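# Place the wooden crate onto its stand

## Task

Set the wooden crate down on its stand, and do not let it fall at any point.

## Robot and tools

Robot: two arms, left_arm and right_arm, each with a parallel two-finger gripper and a wrist camera. Their URDF roots sit near (+0.004, +0.343, +0.033) m for left_arm and (+0.002, -0.356, +0.023) m for right_arm in the scene frame, each turned slightly about z. A camera stand stands on the floor behind them.

Frames. Scene frame: origin at table-top height midway between the nominal bases, +x out over the table, +z up, left_arm on the +y side (arm names do not match image left/right). Hand positions, orientations, velocities, targets and wrist-camera poses are in each arm's own base frame. Fixed cameras and the table use the scene frame. Motion offsets run along the current Hand target's own axes. On the gripper, the fingers point along +z and spread along y. end_effector_position is the point between the pads, roughly 1 cm short of the fingertips.

execute_actions(actions, cameras). actions is a list of actions; each action is a table of up to 15 rows, one row per 1/30 s step; if shorter, its last row repeats to fill 15 steps. Each row is one flat list of 14 numbers, all in [-1, 1]: for left_arm dx, dy, dz, rx, ry, rz, opening, then the same seven for right_arm. Both arms must always be filled. dx..rz are offsets, not poses: they count from that arm's Hand target as it stood when the action began, along its axes; every row is measured from that same start, not from the row before. A new action or call starts from the new Hand target, so sending the same offset again moves further. Scale: 1.0 = 0.6 m or 180 degrees; rx, ry, rz form one rotation vector. opening is absolute: +1 fully open (0.093 m), -1 closed. To hold an arm still, give zeros for its six pose numbers and repeat its current opening (a 0 opening is itself a command, half-closed). Images return only when actions is empty or cameras names some; ["all"] gives all, [] none.

move(target, speed, blend, opening_speed, grip_force, blocking, cameras). target is one 14-number row laid out as above, or a list of up to 15 such rows; every row is an offset from the same starting Hand targets, not from the previous row. Grippers travel straight lines, taking the shorter rotation; all arms finish together, each path at least 0.5 s, and everything halts after 10 s even if short. speed: top path speed in m/s, 0.002 to 2.9, default 0.25 (rotation capped at twice that in rad/s); one value or one per target. blend: corner rounding in metres for lists; 0 means stop at each target. opening_speed: rate of finger command change per second on the -1..+1 scale, at least 0.2. grip_force: per-pad force cap in newtons, 10 to 50 (50 = full); persists; lower values close slowly. blocking=false returns after about 0.5 s while the move keeps running. Moves do not avoid obstacles or the other arm, and grippers lag and can overshoot when fast, especially with a stretched arm. The result adds a move: line with the ending (done, off_target, moving, held, fault...) and active limits; done means within 10 mm and 2 degrees. limits=paced means the sent pose was clipped; limits=held means a safety check withheld steps.

wait(seconds 0 to 10) lets time pass with commands held. stop brakes a running move. zoom_image(camera, region=[x0, y0, x1, y1]) enlarges part of a camera's latest image, pixel coordinates from the top-left, at most 504 by 504. read_manual returns licence texts only. finished_scene(scene) ends the scene permanently; the crate must stay on its stand without the robot.

Cameras: cam_head_left, cam_head_right, cam_high, cam_left_wrist, cam_right_wrist, each 672x504. Calibration is approximate; fixed cameras may have shifted a few mm or degrees.

Reading results. Hand target is the last commanded pose after clipping; the gripper often rests short of it, and waiting will not fix that, so resend or add the missing offset. Commanded orientation is clipped to within 40 degrees of the measured one each step. Friction and gravity can leave the hand low, tilted or displaced, so check position and orientation after each move. grip_measured is the finger motor on the opening scale: pads meet near -0.94, and an object of width w mm reads about -0.94 + 0.0208*w (per-gripper bias up to 0.02 high). Commanding about 0.24 below that reading grips a rigid box at full force; keep sending the same number to hold; release by sending well above the width reading. Joint velocities may say within noise. Joint torques include the arm's weight; joints 1 to 3 wrap sign at ±28 N m. Joint positions end with the finger gap in metres.

Hazards to avoid: dropping the crate or releasing it while moving; anything leaving the table; hard impacts with the table or fixtures; the two arms, grippers or wrist cameras touching each other (a hit can end the scene); pulling on a wrist camera cable; paths passing near an arm's own base (go around it). A blocked arm keeps pushing until commanded back. Motors heat when holding loads, stretching, or pushing: MOTOR HOT appears at 75 °C, at 90 °C the arm folds and idles, at 100 °C it collapses. Loose objects may occasionally be nudged by outside forces.

Each tool is called after "Emit:" as name(argument=value, ...), one argument or row to a line, values as JSON.

## Session

Emit:
execute_actions(
  actions=[],
)

Scene clock: 0.00 s.
left_arm: end_effector_position=(+0.3799, +0.0101, +0.0850) grip_measured=+1.000 end_effector_quat_wxyz=(+0.580, -0.048, +0.811, +0.062) | right_arm: end_effector_position=(+0.3837, +0.0280, +0.0721) grip_measured=+1.000 end_effector_quat_wxyz=(+0.549, -0.048, +0.832, +0.069)
Joint positions: left_arm=[-0.073 1.571 0.317 0.92 -0.227 -0.03 0.093] | right_arm=[-0.001 1.589 0.358 0.826 -0.17 -0.004 0.093]
Joint velocities: within noise
Joint torques (N m): no reading
Heat: left arm: 26 °C; right arm: 30 °C.
Hand target: left_arm +0.3830, +0.0099, +0.0916; +0.588, -0.049, +0.805, +0.061 | right_arm +0.3865, +0.0280, +0.0778; +0.556, -0.048, +0.827, +0.069
Tool commands: left_gripper/opening=+1.0 right_gripper/opening=+1.0

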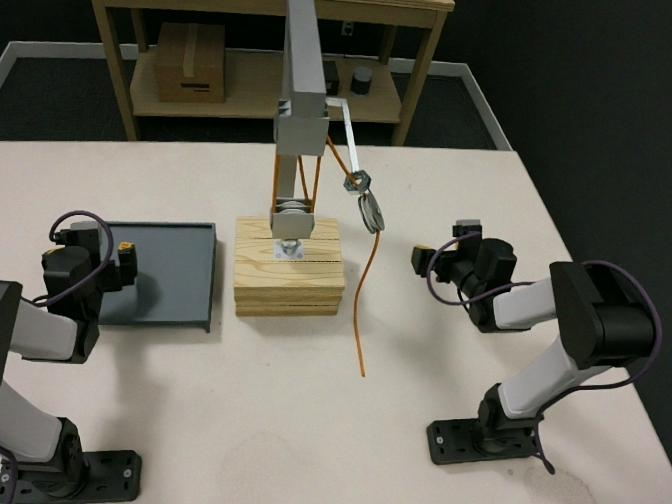

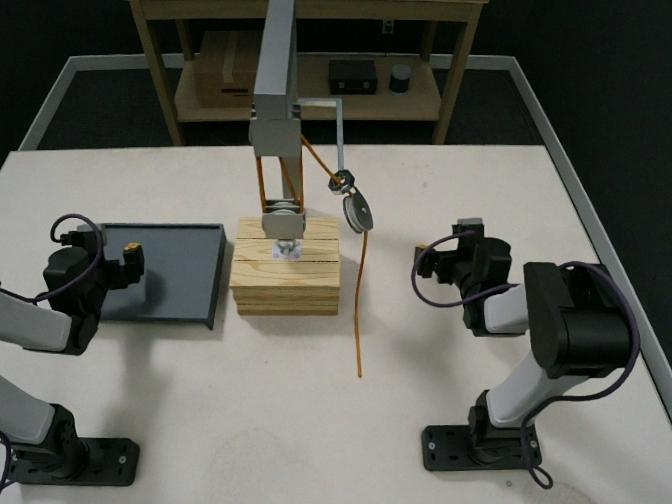

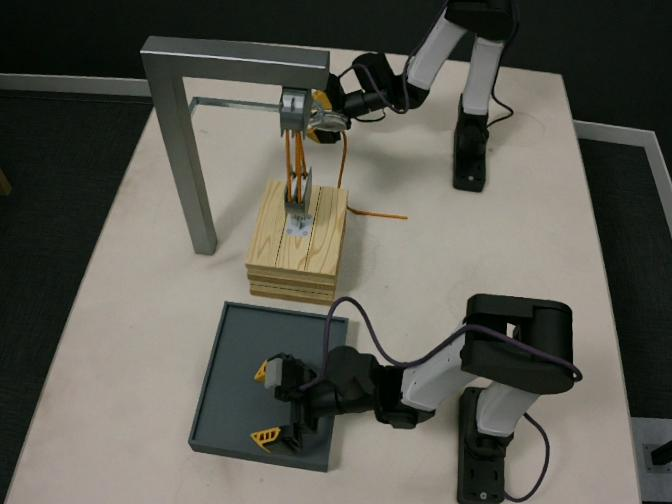

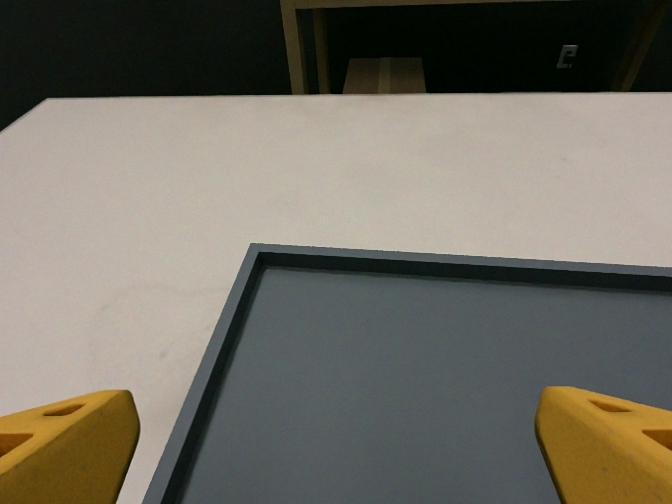

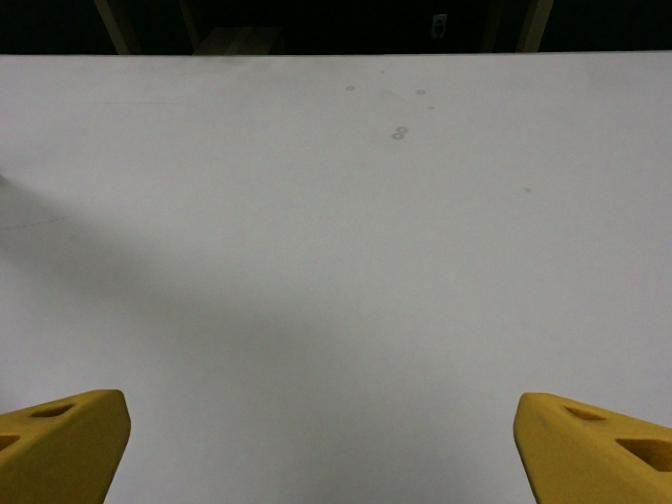

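Emit:
zoom_image(
  camera="cam_head_right",
  region=[180, 0, 420, 400],
)

Emit:
zoom_image(
  camera="cam_high",
  region=[130, 20, 430, 320],
)

Emit:
zoom_image(
  camera="cam_head_left",
  region=[200, 70, 420, 400],
)

Scaled by 1.260 from the camera's 672x504 image, which has a finer 960x720 frame.

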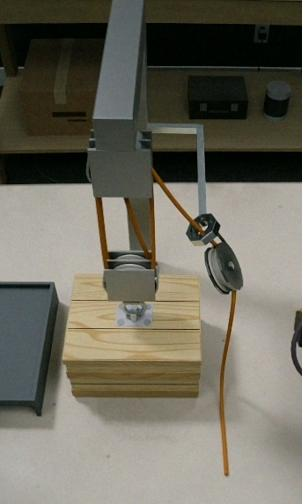

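Scaled by 1.680 from the camera's 672x504 image, which has a finer 960x720 frame.

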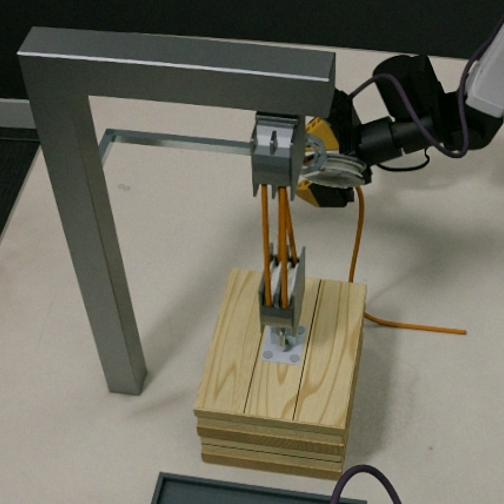

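Scaled by 1.527 from the camera's 672x504 image, which has a finer 960x720 frame.

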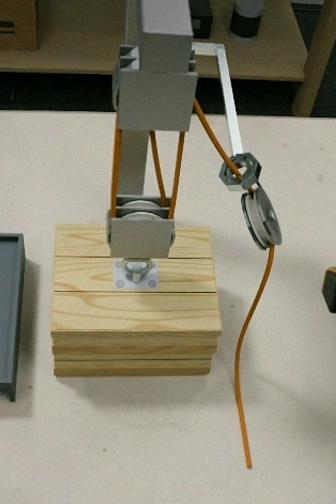

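Emit:
move(
  target=[0,0,0,0,0,0,1,-0.057,0.138,-0.249,-0.289,-0.026,-0.115,1],
  cameras=["all"],
)

Scene clock: 41.20 s.
left_arm: end_effector_position=(+0.3799, +0.0101, +0.0850) grip_measured=+1.000 end_effector_quat_wxyz=(+0.580, -0.048, +0.811, +0.062) | right_arm: end_effector_position=(+0.2443, +0.0880, +0.1606) grip_measured=+1.000 end_effector_quat_wxyz=(+0.502, -0.420, +0.679, +0.333)
Joint positions: left_arm=[-0.073 1.571 0.317 0.92 -0.227 -0.03 0.093] | right_arm=[-0.323 1.189 0.616 -0.636 -1.272 -1.162 0.093]
Joint torques (N m): left_arm=[0.58 -5.09 6.15 2.1 -0.04 0.04] | right_arm=[-0.57 -1.74 8.36 0.72 -0.87 -0.14]
Heat: left arm: 33 °C; right arm: 34 °C.
Hand target: left_arm +0.3830, +0.0099, +0.0916; +0.588, -0.049, +0.805, +0.061 | right_arm +0.2501, +0.0847, +0.1702; +0.514, -0.426, +0.669, +0.327
Off the commanded pose: left_arm 0.007 m, 1 deg | right_arm 0.012 m, 2 deg.
move: off_target (right_arm)
camera_calibration:
cam_right_wrist: T_world_to_cam=[[0.903307, -0.428909, -0.00855498, -0.18375], [-0.288378, -0.592336, -0.752314, 0.282561], [0.317607, 0.682038, -0.658749, 0.0552451], [0, 0, 0, 1]] pos_world=[0.229921, 0.0508796, 0.247395]

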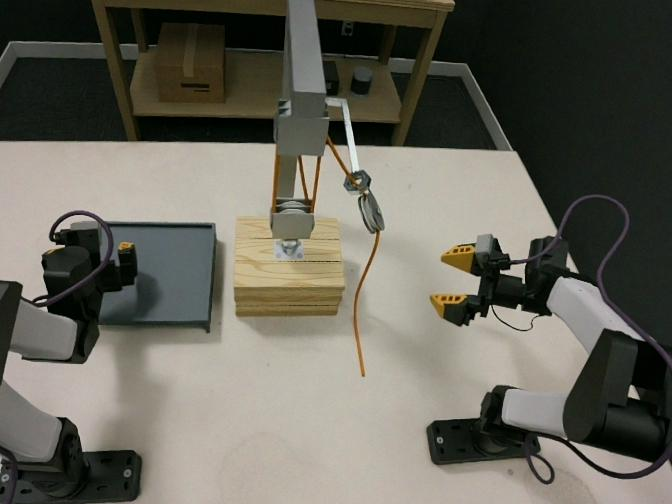

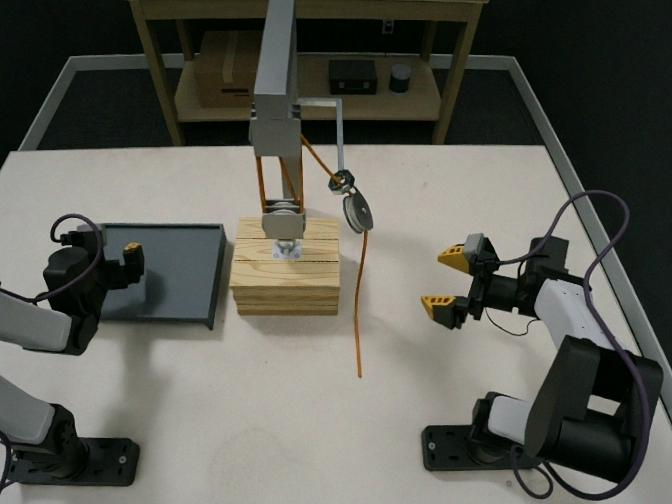

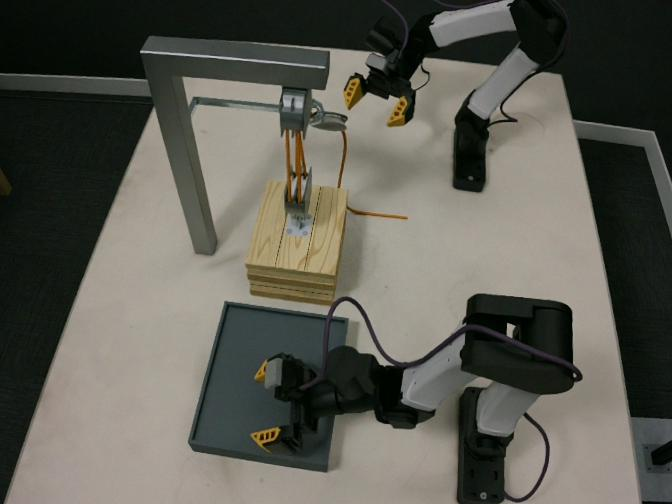

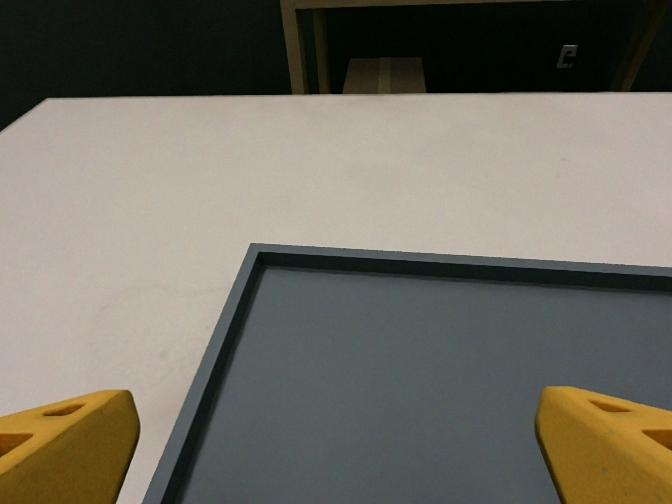

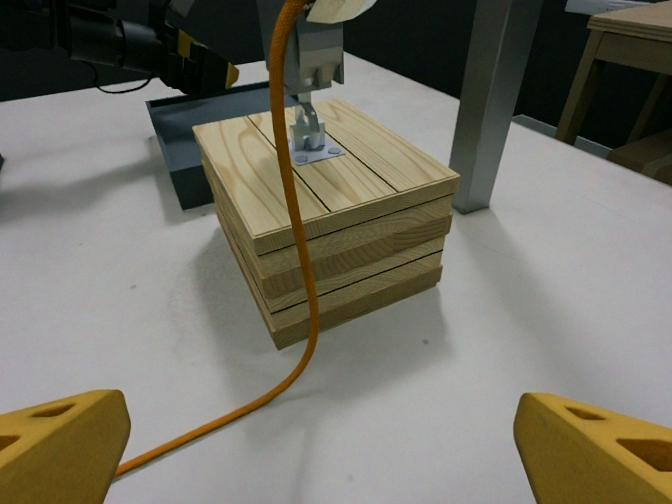

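Emit:
move(
  target=[0,0,0,0,0,0,1,-0.063,0.035,0.208,0,0,0,1],
  speed=0.15,
  cameras=["cam_head_right","cam_high","cam_right_wrist"],
)

Scene clock: 48.93 s.
left_arm: end_effector_position=(+0.3799, +0.0101, +0.0850) grip_measured=+1.000 end_effector_quat_wxyz=(+0.580, -0.048, +0.811, +0.062) | right_arm: end_effector_position=(+0.2860, +0.2109, +0.1810) grip_measured=+1.000 end_effector_quat_wxyz=(+0.518, -0.432, +0.662, +0.327)
Joint positions: left_arm=[-0.073 1.571 0.317 0.92 -0.227 -0.03 0.093] | right_arm=[0.28 1.232 0.53 0.326 -0.826 -0.297 0.093]
Joint torques (N m): left_arm=[0.54 -5.09 6.02 2.1 -0.02 0.03] | right_arm=[0.9 -2.59 5.41 1.89 -0.03 0.17]
Heat: left arm: 34 °C; right arm: 36 °C.
Hand target: left_arm +0.3830, +0.0099, +0.0916; +0.588, -0.049, +0.805, +0.061 | right_arm +0.2863, +0.2116, +0.1744; +0.514, -0.426, +0.669, +0.327
Off the commanded pose: left_arm 0.007 m, 1 deg | right_arm 0.007 m, 1 deg.
move: done
camera_calibration:
cam_right_wrist: T_world_to_cam=[[0.908531, -0.416258, 0.036051, -0.180715], [-0.240502, -0.591572, -0.769546, 0.372002], [0.341657, 0.690487, -0.637573, -0.0408696], [0, 0, 0, 1]] pos_world=[0.267616, 0.173061, 0.26673]
Images, in order (width x height): cam_head_right 672x504, cam_high 672x504, cam_right_wrist 672x504.

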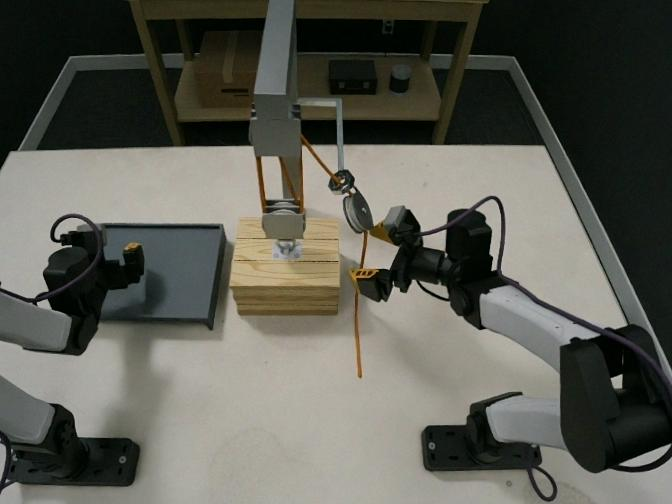

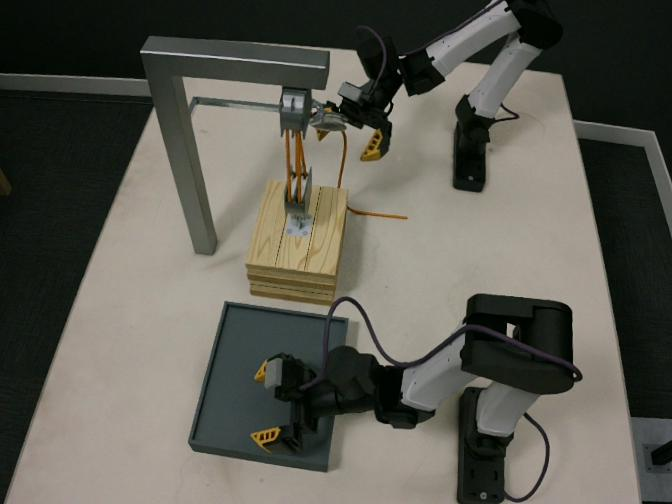

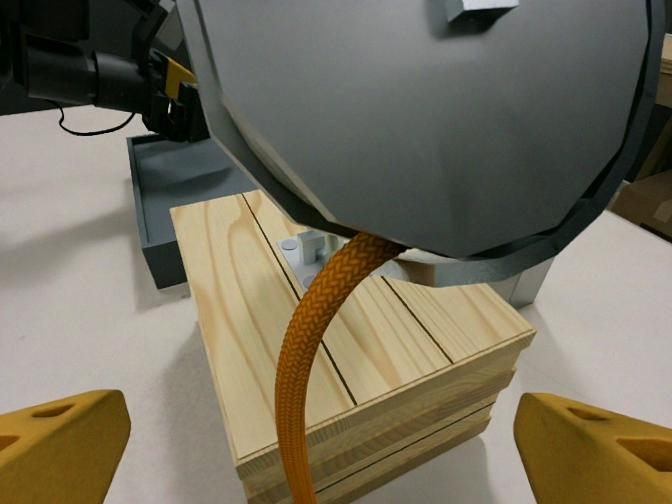

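Emit:
move(
  target=[0,0,0,0,0,0,1,0.040,-0.012,0.0355,0,0,0,1],
  speed=0.1,
  cameras=["cam_head_right","cam_head_left","cam_right_wrist"],
)

Scene clock: 54.03 s.
left_arm: end_effector_position=(+0.3799, +0.0101, +0.0850) grip_measured=+1.000 end_effector_quat_wxyz=(+0.580, -0.048, +0.811, +0.062) | right_arm: end_effector_position=(+0.2995, +0.2206, +0.1515) grip_measured=+1.000 end_effector_quat_wxyz=(+0.517, -0.431, +0.663, +0.327)
Joint positions: left_arm=[-0.073 1.571 0.317 0.92 -0.227 -0.03 0.093] | right_arm=[0.303 1.392 0.5 0.523 -0.803 -0.284 0.093]
Joint torques (N m): left_arm=[0.54 -4.98 5.98 2.16 -0.01 0.06] | right_arm=[1.01 -3.41 4.98 1.91 -0.06 0.18]
Heat: left arm: 35 °C; right arm: 35 °C.
Hand target: left_arm +0.3830, +0.0099, +0.0916; +0.588, -0.049, +0.805, +0.061 | right_arm +0.2989, +0.2216, +0.1458; +0.514, -0.426, +0.669, +0.327
Off the commanded pose: left_arm 0.007 m, 1 deg | right_arm 0.006 m, 1 deg.
move: done
camera_calibration:
cam_right_wrist: T_world_to_cam=[[0.908179, -0.417205, 0.0339245, -0.187284], [-0.243004, -0.591491, -0.768822, 0.358854], [0.340822, 0.689984, -0.638562, -0.0704941], [0, 0, 0, 1]] pos_world=[0.281316, 0.182763, 0.237233]
Images, in order (width x height): cam_head_left 672x504, cam_head_right 672x504, cam_right_wrist 672x504.

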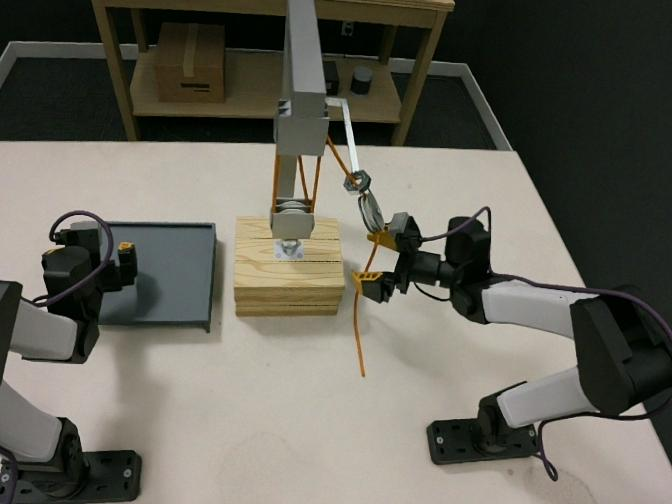

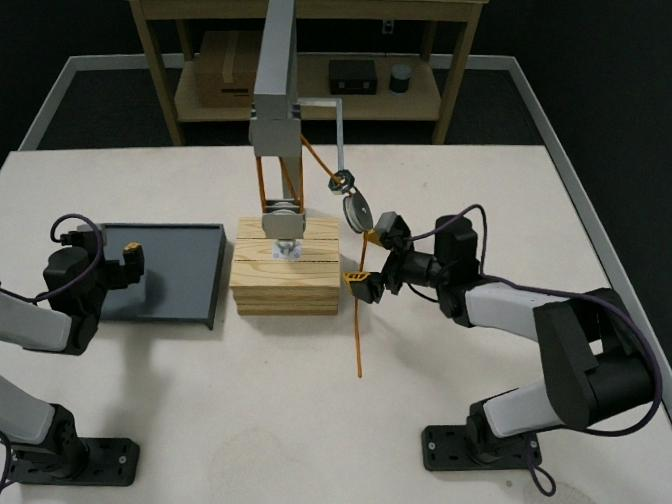

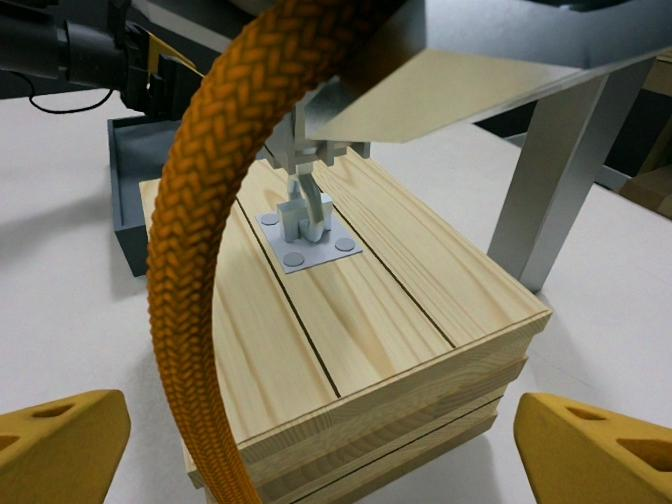

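Emit:
move(
  target=[
    [0,0,0,0,0,0,1,0,0.033,0,0,0,0,1],
    [0,0,0,0,0,0,1,0,0.033,0,0,0,0,-1],
  ],
  speed=0.1,
  opening_speed=1,
  cameras=["cam_head_right","cam_high","cam_right_wrist"],
)

Scene clock: 60.07 s.
left_arm: end_effector_position=(+0.3799, +0.0101, +0.0850) grip_measured=+1.000 end_effector_quat_wxyz=(+0.580, -0.048, +0.811, +0.062) | right_arm: end_effector_position=(+0.2825, +0.2301, +0.1418) grip_measured=-0.944 end_effector_quat_wxyz=(+0.506, -0.430, +0.671, +0.330)
Joint positions: left_arm=[-0.073 1.571 0.317 0.92 -0.227 -0.03 0.093] | right_arm=[0.364 1.361 0.448 0.536 -0.748 -0.254 0]
Joint torques (N m): left_arm=[0.57 -5.19 5.98 2.11 -0.03 0] | right_arm=[0.94 -5.49 4.9 1.94 -0.04 0.14]
Heat: left arm: 35 °C; right arm: 35 °C.
Hand target: left_arm +0.3830, +0.0099, +0.0916; +0.588, -0.049, +0.805, +0.061 | right_arm +0.2809, +0.2300, +0.1457; +0.514, -0.426, +0.669, +0.327
Off the commanded pose: left_arm 0.007 m, 1 deg | right_arm 0.004 m, 1 deg.
move: done
camera_calibration:
cam_right_wrist: T_world_to_cam=[[0.909387, -0.415746, 0.0130818, -0.165277], [-0.263118, -0.599324, -0.756029, 0.358543], [0.322156, 0.684081, -0.654408, -0.0685495], [0, 0, 0, 1]] pos_world=[0.266724, 0.193064, 0.228372]
Images, in order (width x height): cam_head_right 672x504, cam_high 672x504, cam_right_wrist 672x504.

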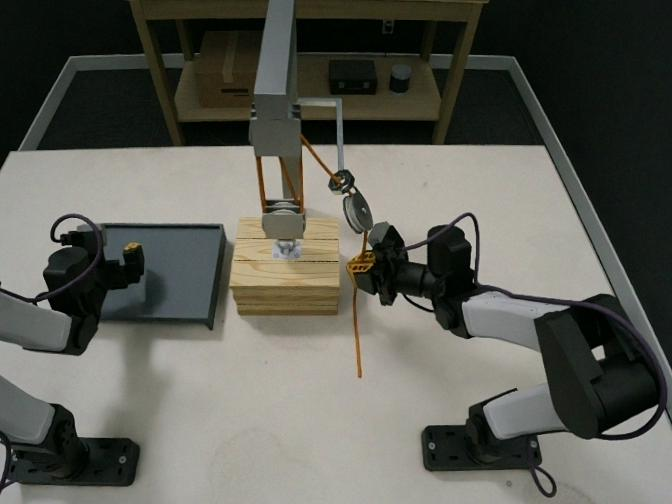

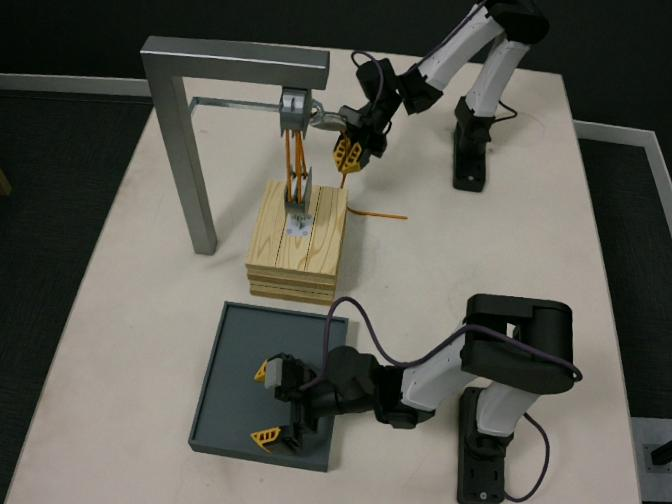

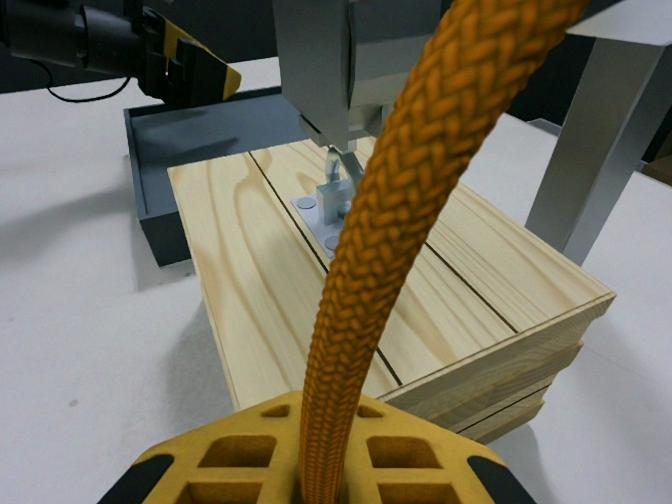

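Emit:
move(
  target=[0,0,0,0,0,0,1,0.1,-0.1,-0.115,0,0,0,-1],
  speed=0.12,
  cameras=["cam_head_right","cam_high","cam_right_wrist"],
)

Scene clock: 64.57 s.
left_arm: end_effector_position=(+0.3799, +0.0101, +0.0850) grip_measured=+1.000 end_effector_quat_wxyz=(+0.580, -0.048, +0.811, +0.062) | right_arm: end_effector_position=(+0.2965, +0.1519, +0.1601) grip_measured=-0.961 end_effector_quat_wxyz=(+0.582, -0.487, +0.569, +0.318)
Joint positions: left_arm=[-0.073 1.571 0.317 0.92 -0.227 -0.03 0.093] | right_arm=[-0.018 1.419 0.446 0.624 -1.206 -0.534 0]
Joint torques (N m): left_arm=[0.36 -4.96 6.12 2.12 0 0.02] | right_arm=[-4.21 -0.62 1.55 -0.19 0.51 -0.14]
Heat: left arm: 35 °C; right arm: 35 °C.
Hand target: left_arm +0.3830, +0.0099, +0.0916; +0.588, -0.049, +0.805, +0.061 | right_arm +0.3005, +0.1300, +0.1056; +0.514, -0.426, +0.669, +0.327
Off the commanded pose: left_arm 0.007 m, 1 deg | right_arm 0.059 m, 16 deg.
move: off_target (right_arm)
camera_calibration:
cam_right_wrist: T_world_to_cam=[[0.917111, -0.328994, 0.225101, -0.260097], [-0.00120246, -0.566964, -0.823742, 0.257507], [0.398631, 0.755192, -0.520365, -0.062517], [0, 0, 0, 1]] pos_world=[0.263769, 0.107639, 0.238136]
Images, in order (width x height): cam_head_right 672x504, cam_high 672x504, cam_right_wrist 672x504.

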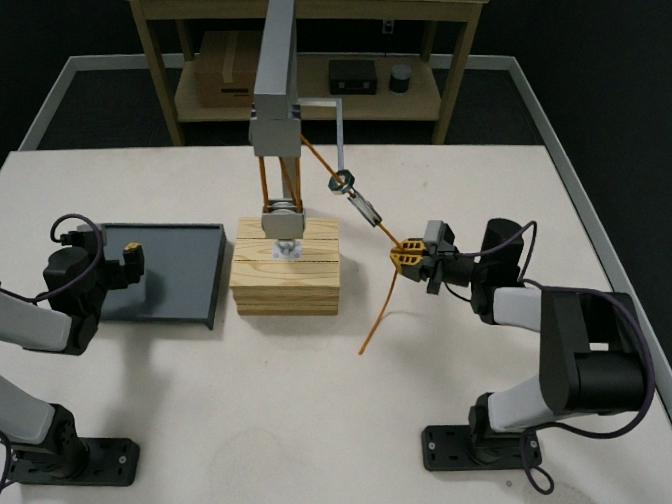

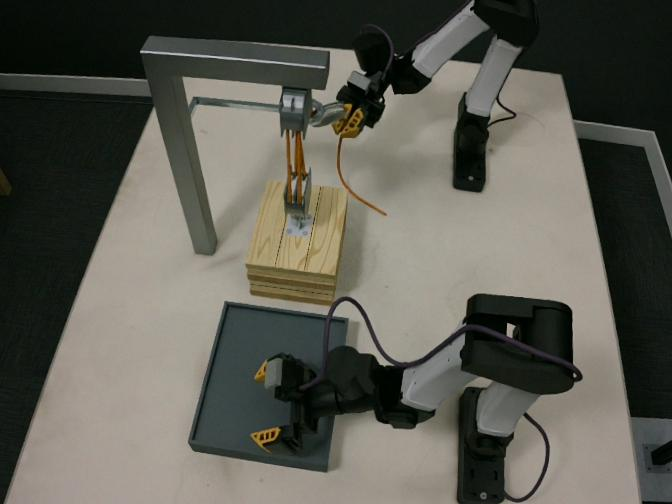

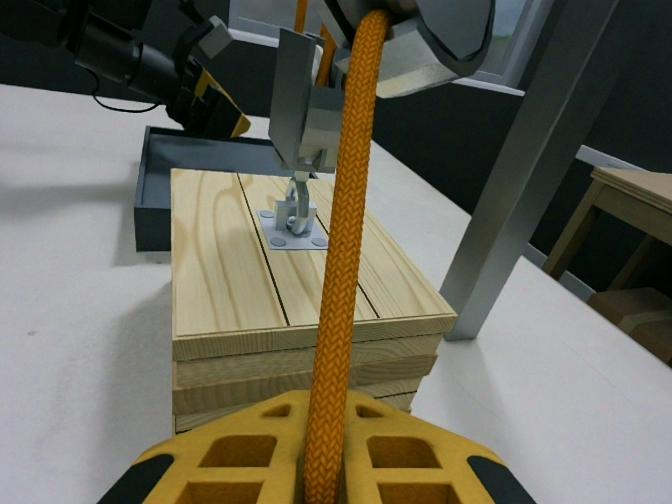

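Emit:
move(
  target=[0,0,0,0,0,0,1,0.103,-0.099,-0.191,0,-0.14,0,-1],
  speed=0.12,
  cameras=["cam_head_right","cam_high","cam_right_wrist"],
)

Scene clock: 71.43 s.
left_arm: end_effector_position=(+0.3799, +0.0101, +0.0850) grip_measured=+1.000 end_effector_quat_wxyz=(+0.580, -0.048, +0.811, +0.062) | right_arm: end_effector_position=(+0.3009, -0.0089, +0.0759) grip_measured=-0.972 end_effector_quat_wxyz=(+0.623, -0.303, +0.640, +0.332)
Joint positions: left_arm=[-0.073 1.571 0.317 0.92 -0.227 -0.03 0.093] | right_arm=[-0.623 2.068 0.373 1.444 -1.554 -0.202 0]
Joint torques (N m): left_arm=[0.51 -5.29 6.2 2.15 -0.04 -0.01] | right_arm=[0.17 -4.97 1.84 1.52 -0.23 -0.12]
Heat: left arm: 36 °C; right arm: 34 °C.
Hand target: left_arm +0.3830, +0.0099, +0.0916; +0.588, -0.049, +0.805, +0.061 | right_arm +0.3006, -0.0098, +0.0756; +0.647, -0.344, +0.541, +0.412
Off the commanded pose: left_arm 0.007 m, 1 deg | right_arm 0.001 m, 16 deg.
joint sent to its limit (right arm) — joint 5 (wrist yaw), lower limit. The joint targets are off in orientation, not in position.
move: off_target (right_arm)
camera_calibration:
cam_right_wrist: T_world_to_cam=[[0.796902, -0.603454, -0.0281276, -0.245216], [-0.279893, -0.327555, -0.902423, 0.188959], [0.535358, 0.727015, -0.429931, -0.0349175], [0, 0, 0, 1]] pos_world=[0.266994, -0.0606966, 0.148611]
Images, in order (width x height): cam_head_right 672x504, cam_high 672x504, cam_right_wrist 672x504.

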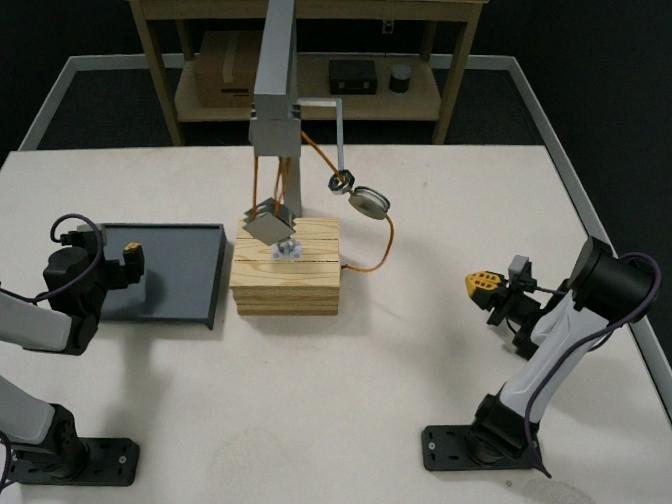

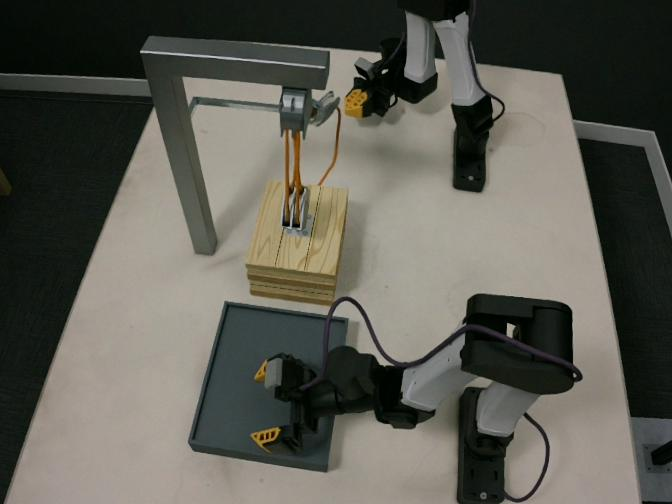

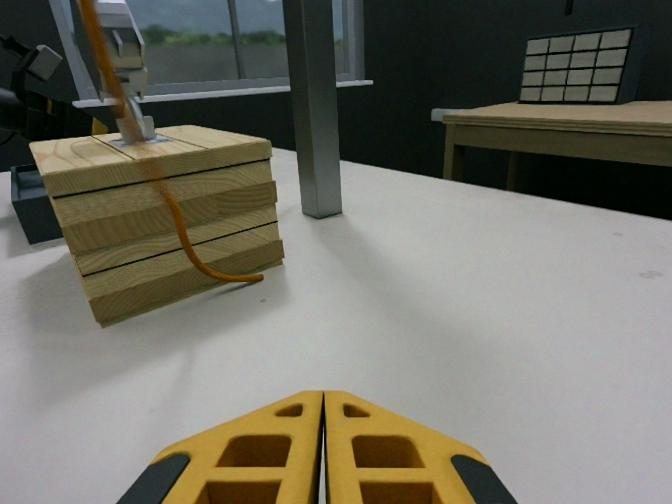

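Emit:
zoom_image(
  camera="cam_head_right",
  region=[220, 130, 440, 330],
)

Emit:
zoom_image(
  camera="cam_high",
  region=[230, 60, 430, 320],
)

Scaled by 2.291 from the camera's 672x504 image, which has a finer 960x720 frame.

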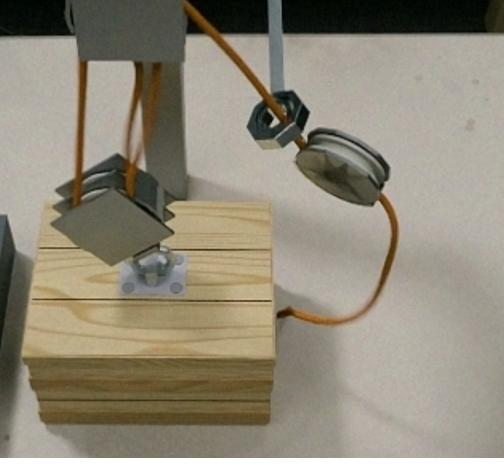

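Scaled by 1.938 from the camera's 672x504 image, which has a finer 960x720 frame.

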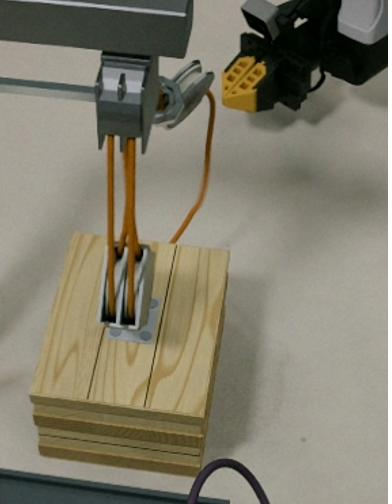

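Emit:
wait(
  seconds=0.1,
  cameras=["all"],
)

Emit:
zoom_image(
  camera="cam_right_wrist",
  region=[0, 0, 340, 340],
)

Scene clock: 93.43 s.
left_arm: end_effector_position=(+0.3799, +0.0101, +0.0850) grip_measured=+1.000 end_effector_quat_wxyz=(+0.580, -0.048, +0.811, +0.062) | right_arm: end_effector_position=(+0.3009, -0.0089, +0.0759) grip_measured=-0.972 end_effector_quat_wxyz=(+0.623, -0.303, +0.640, +0.332)
Joint positions: left_arm=[-0.073 1.571 0.317 0.92 -0.227 -0.03 0.093] | right_arm=[-0.623 2.068 0.373 1.444 -1.554 -0.202 0]
Joint torques (N m): left_arm=[0.34 -5.14 6.01 2.13 -0.02 0.02] | right_arm=[0.18 -4.96 1.85 1.54 -0.23 -0.12]
Heat: left arm: 37 °C; right arm: 32 °C.
Hand target: left_arm +0.3830, +0.0099, +0.0916; +0.588, -0.049, +0.805, +0.061 | right_arm +0.3006, -0.0098, +0.0756; +0.647, -0.344, +0.541, +0.412
Tool commands: left_gripper/opening=+1.0 right_gripper/opening=-1.0
Off the commanded pose: left_arm 0.007 m, 1 deg | right_arm 0.001 m, 16 deg.
wait: 0.10 s; at rest from the start
camera_calibration:
cam_right_wrist: T_world_to_cam=[[0.796902, -0.603454, -0.0281276, -0.245216], [-0.279893, -0.327555, -0.902423, 0.188959], [0.535358, 0.727015, -0.429931, -0.0349175], [0, 0, 0, 1]] pos_world=[0.266994, -0.0606966, 0.148611]

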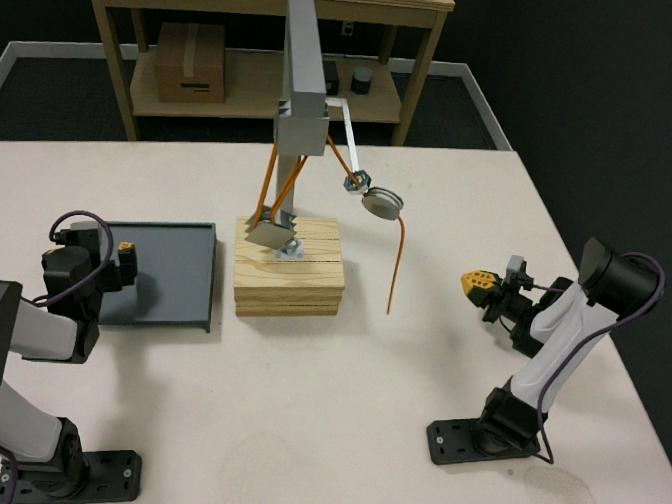

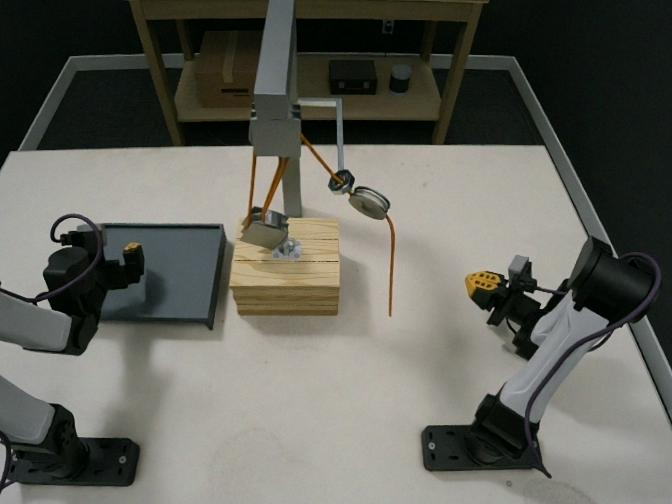

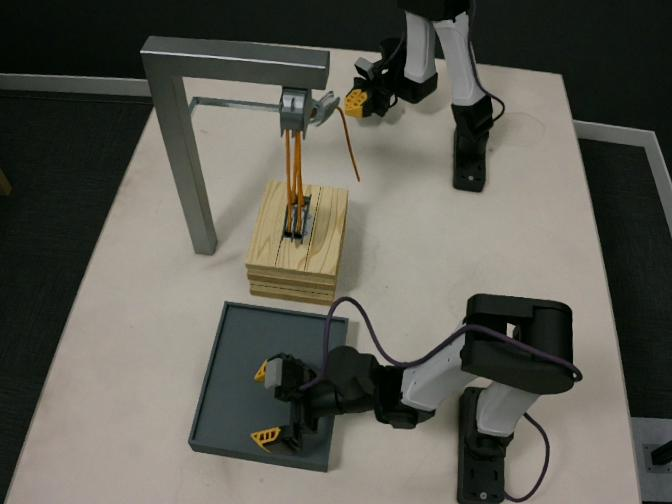

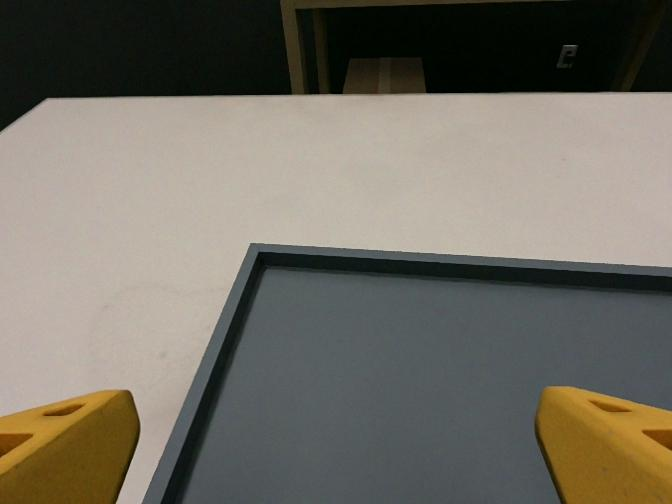

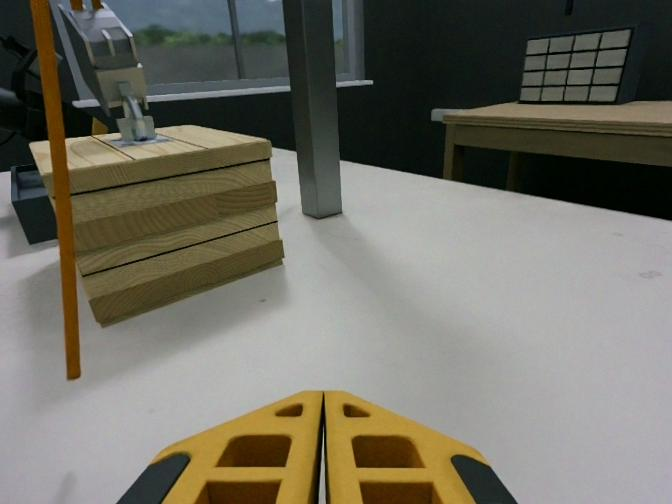

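Scaled by 1.482 from the camera's 672x504 image, which has a finer 960x720 frame.

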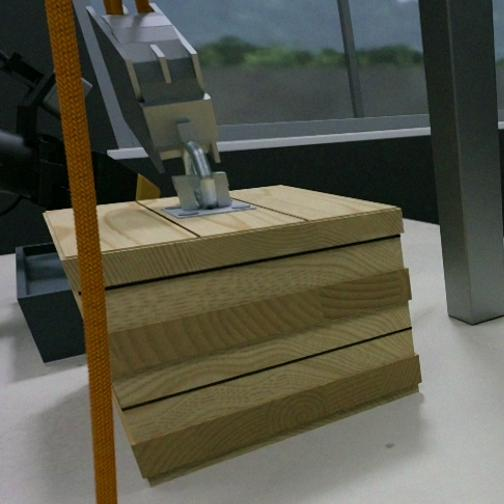

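Emit:
move(
  target=[0,0,0,0,0,0,1,-0.115,0.1245,0.112,0,0.14,0,1],
  cameras=["cam_head_right","cam_high","cam_right_wrist"],
)

Scene clock: 110.20 s.
left_arm: end_effector_position=(+0.3799, +0.0101, +0.0850) grip_measured=+1.000 end_effector_quat_wxyz=(+0.580, -0.048, +0.811, +0.062) | right_arm: end_effector_position=(+0.2565, +0.0687, +0.1528) grip_measured=+1.000 end_effector_quat_wxyz=(+0.593, -0.370, +0.603, +0.385)
Joint positions: left_arm=[-0.073 1.571 0.317 0.92 -0.227 -0.03 0.093] | right_arm=[-0.425 1.517 0.213 1.255 -1.552 -0.024 0.093]
Joint torques (N m): left_arm=[0.44 -5.14 6.09 2.12 0.01 0.02] | right_arm=[0.91 -4.72 3.58 1.23 0 -0.09]
Heat: left arm: 38 °C; right arm: 32 °C.
Hand target: left_arm +0.3830, +0.0099, +0.0916; +0.588, -0.049, +0.805, +0.061 | right_arm +0.2558, +0.0706, +0.1554; +0.514, -0.426, +0.669, +0.327
Off the commanded pose: left_arm 0.007 m, 1 deg | right_arm 0.003 m, 15 deg.
move: off_target (right_arm)
camera_calibration:
cam_right_wrist: T_world_to_cam=[[0.89921, -0.437484, -0.00535854, -0.201949], [-0.191202, -0.381925, -0.904199, 0.252536], [0.393526, 0.814089, -0.427079, -0.00461523], [0, 0, 0, 1]] pos_world=[0.231696, 0.0118576, 0.225289]
Images, in order (width x height): cam_head_right 672x504, cam_high 672x504, cam_right_wrist 672x504.

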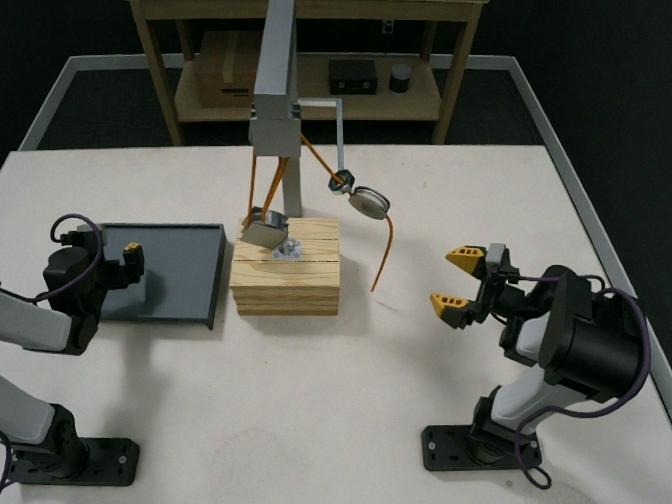

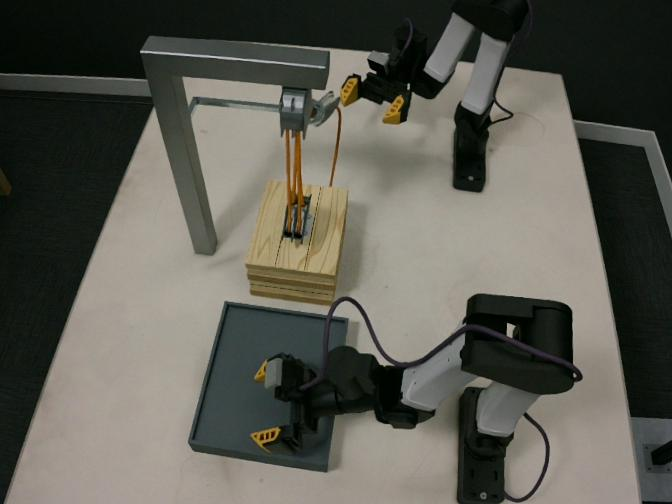

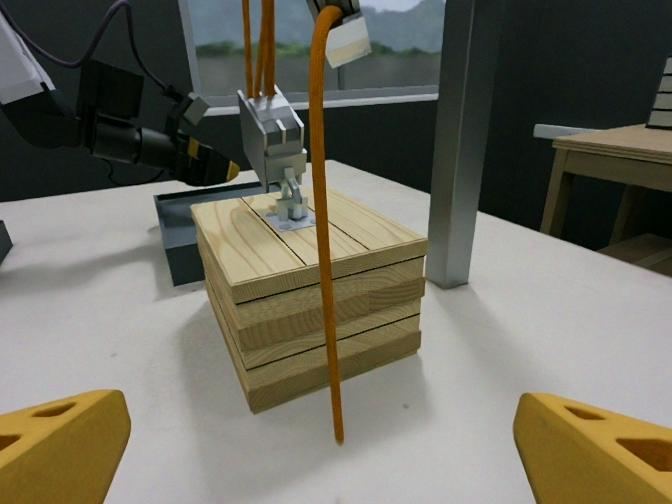

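Emit:
move(
  target=[0,0,0,0,0,0,1,-0.008,0,0.172,0,0,0,1],
  speed=0.15,
  cameras=["cam_head_right","cam_high","cam_right_wrist"],
)

Scene clock: 114.77 s.
left_arm: end_effector_position=(+0.3799, +0.0101, +0.0850) grip_measured=+1.000 end_effector_quat_wxyz=(+0.580, -0.048, +0.811, +0.062) | right_arm: end_effector_position=(+0.2908, +0.1606, +0.1196) grip_measured=+1.000 end_effector_quat_wxyz=(+0.496, -0.413, +0.682, +0.345)
Joint positions: left_arm=[-0.073 1.571 0.317 0.92 -0.227 -0.03 0.093] | right_arm=[0.056 1.401 0.423 0.428 -1.028 -0.421 0.093]
Joint torques (N m): left_arm=[0.31 -4.98 5.9 2.12 0.04 0.03] | right_arm=[0.98 -5.5 7.76 1.48 -0.19 -0.16]
Heat: left arm: 38 °C; right arm: 32 °C.
Hand target: left_arm +0.3830, +0.0099, +0.0916; +0.588, -0.049, +0.805, +0.061 | right_arm +0.2986, +0.1621, +0.1333; +0.514, -0.426, +0.669, +0.327
Off the commanded pose: left_arm 0.007 m, 1 deg | right_arm 0.016 m, 4 deg.
move: off_target (right_arm)
camera_calibration:
cam_right_wrist: T_world_to_cam=[[0.904079, -0.425605, -0.038757, -0.192004], [-0.305649, -0.580542, -0.754685, 0.311524], [0.298698, 0.694141, -0.654941, -0.0328984], [0, 0, 0, 1]] pos_world=[0.278631, 0.121971, 0.206115]
Images, in order (width x height): cam_head_right 672x504, cam_high 672x504, cam_right_wrist 672x504.

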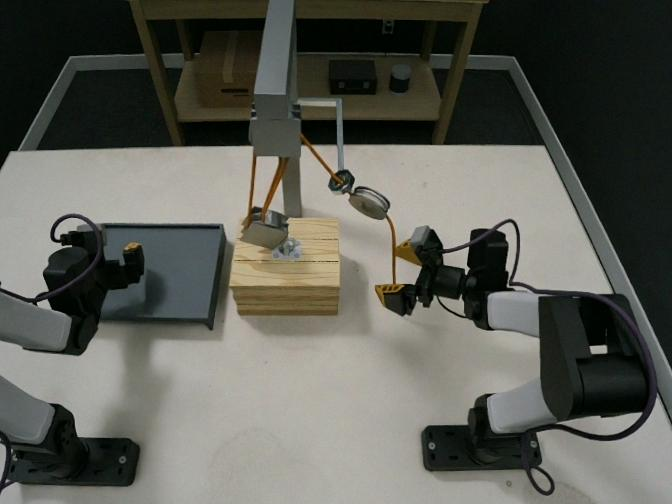

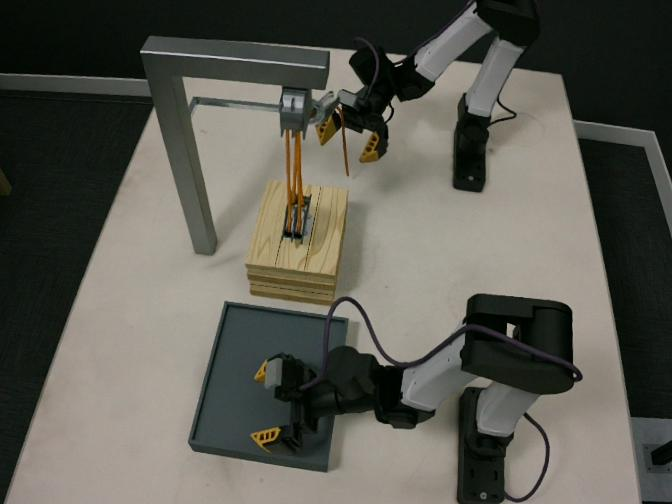

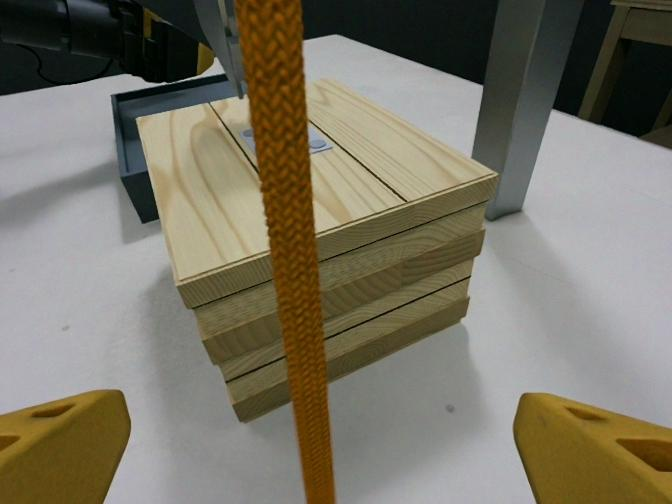

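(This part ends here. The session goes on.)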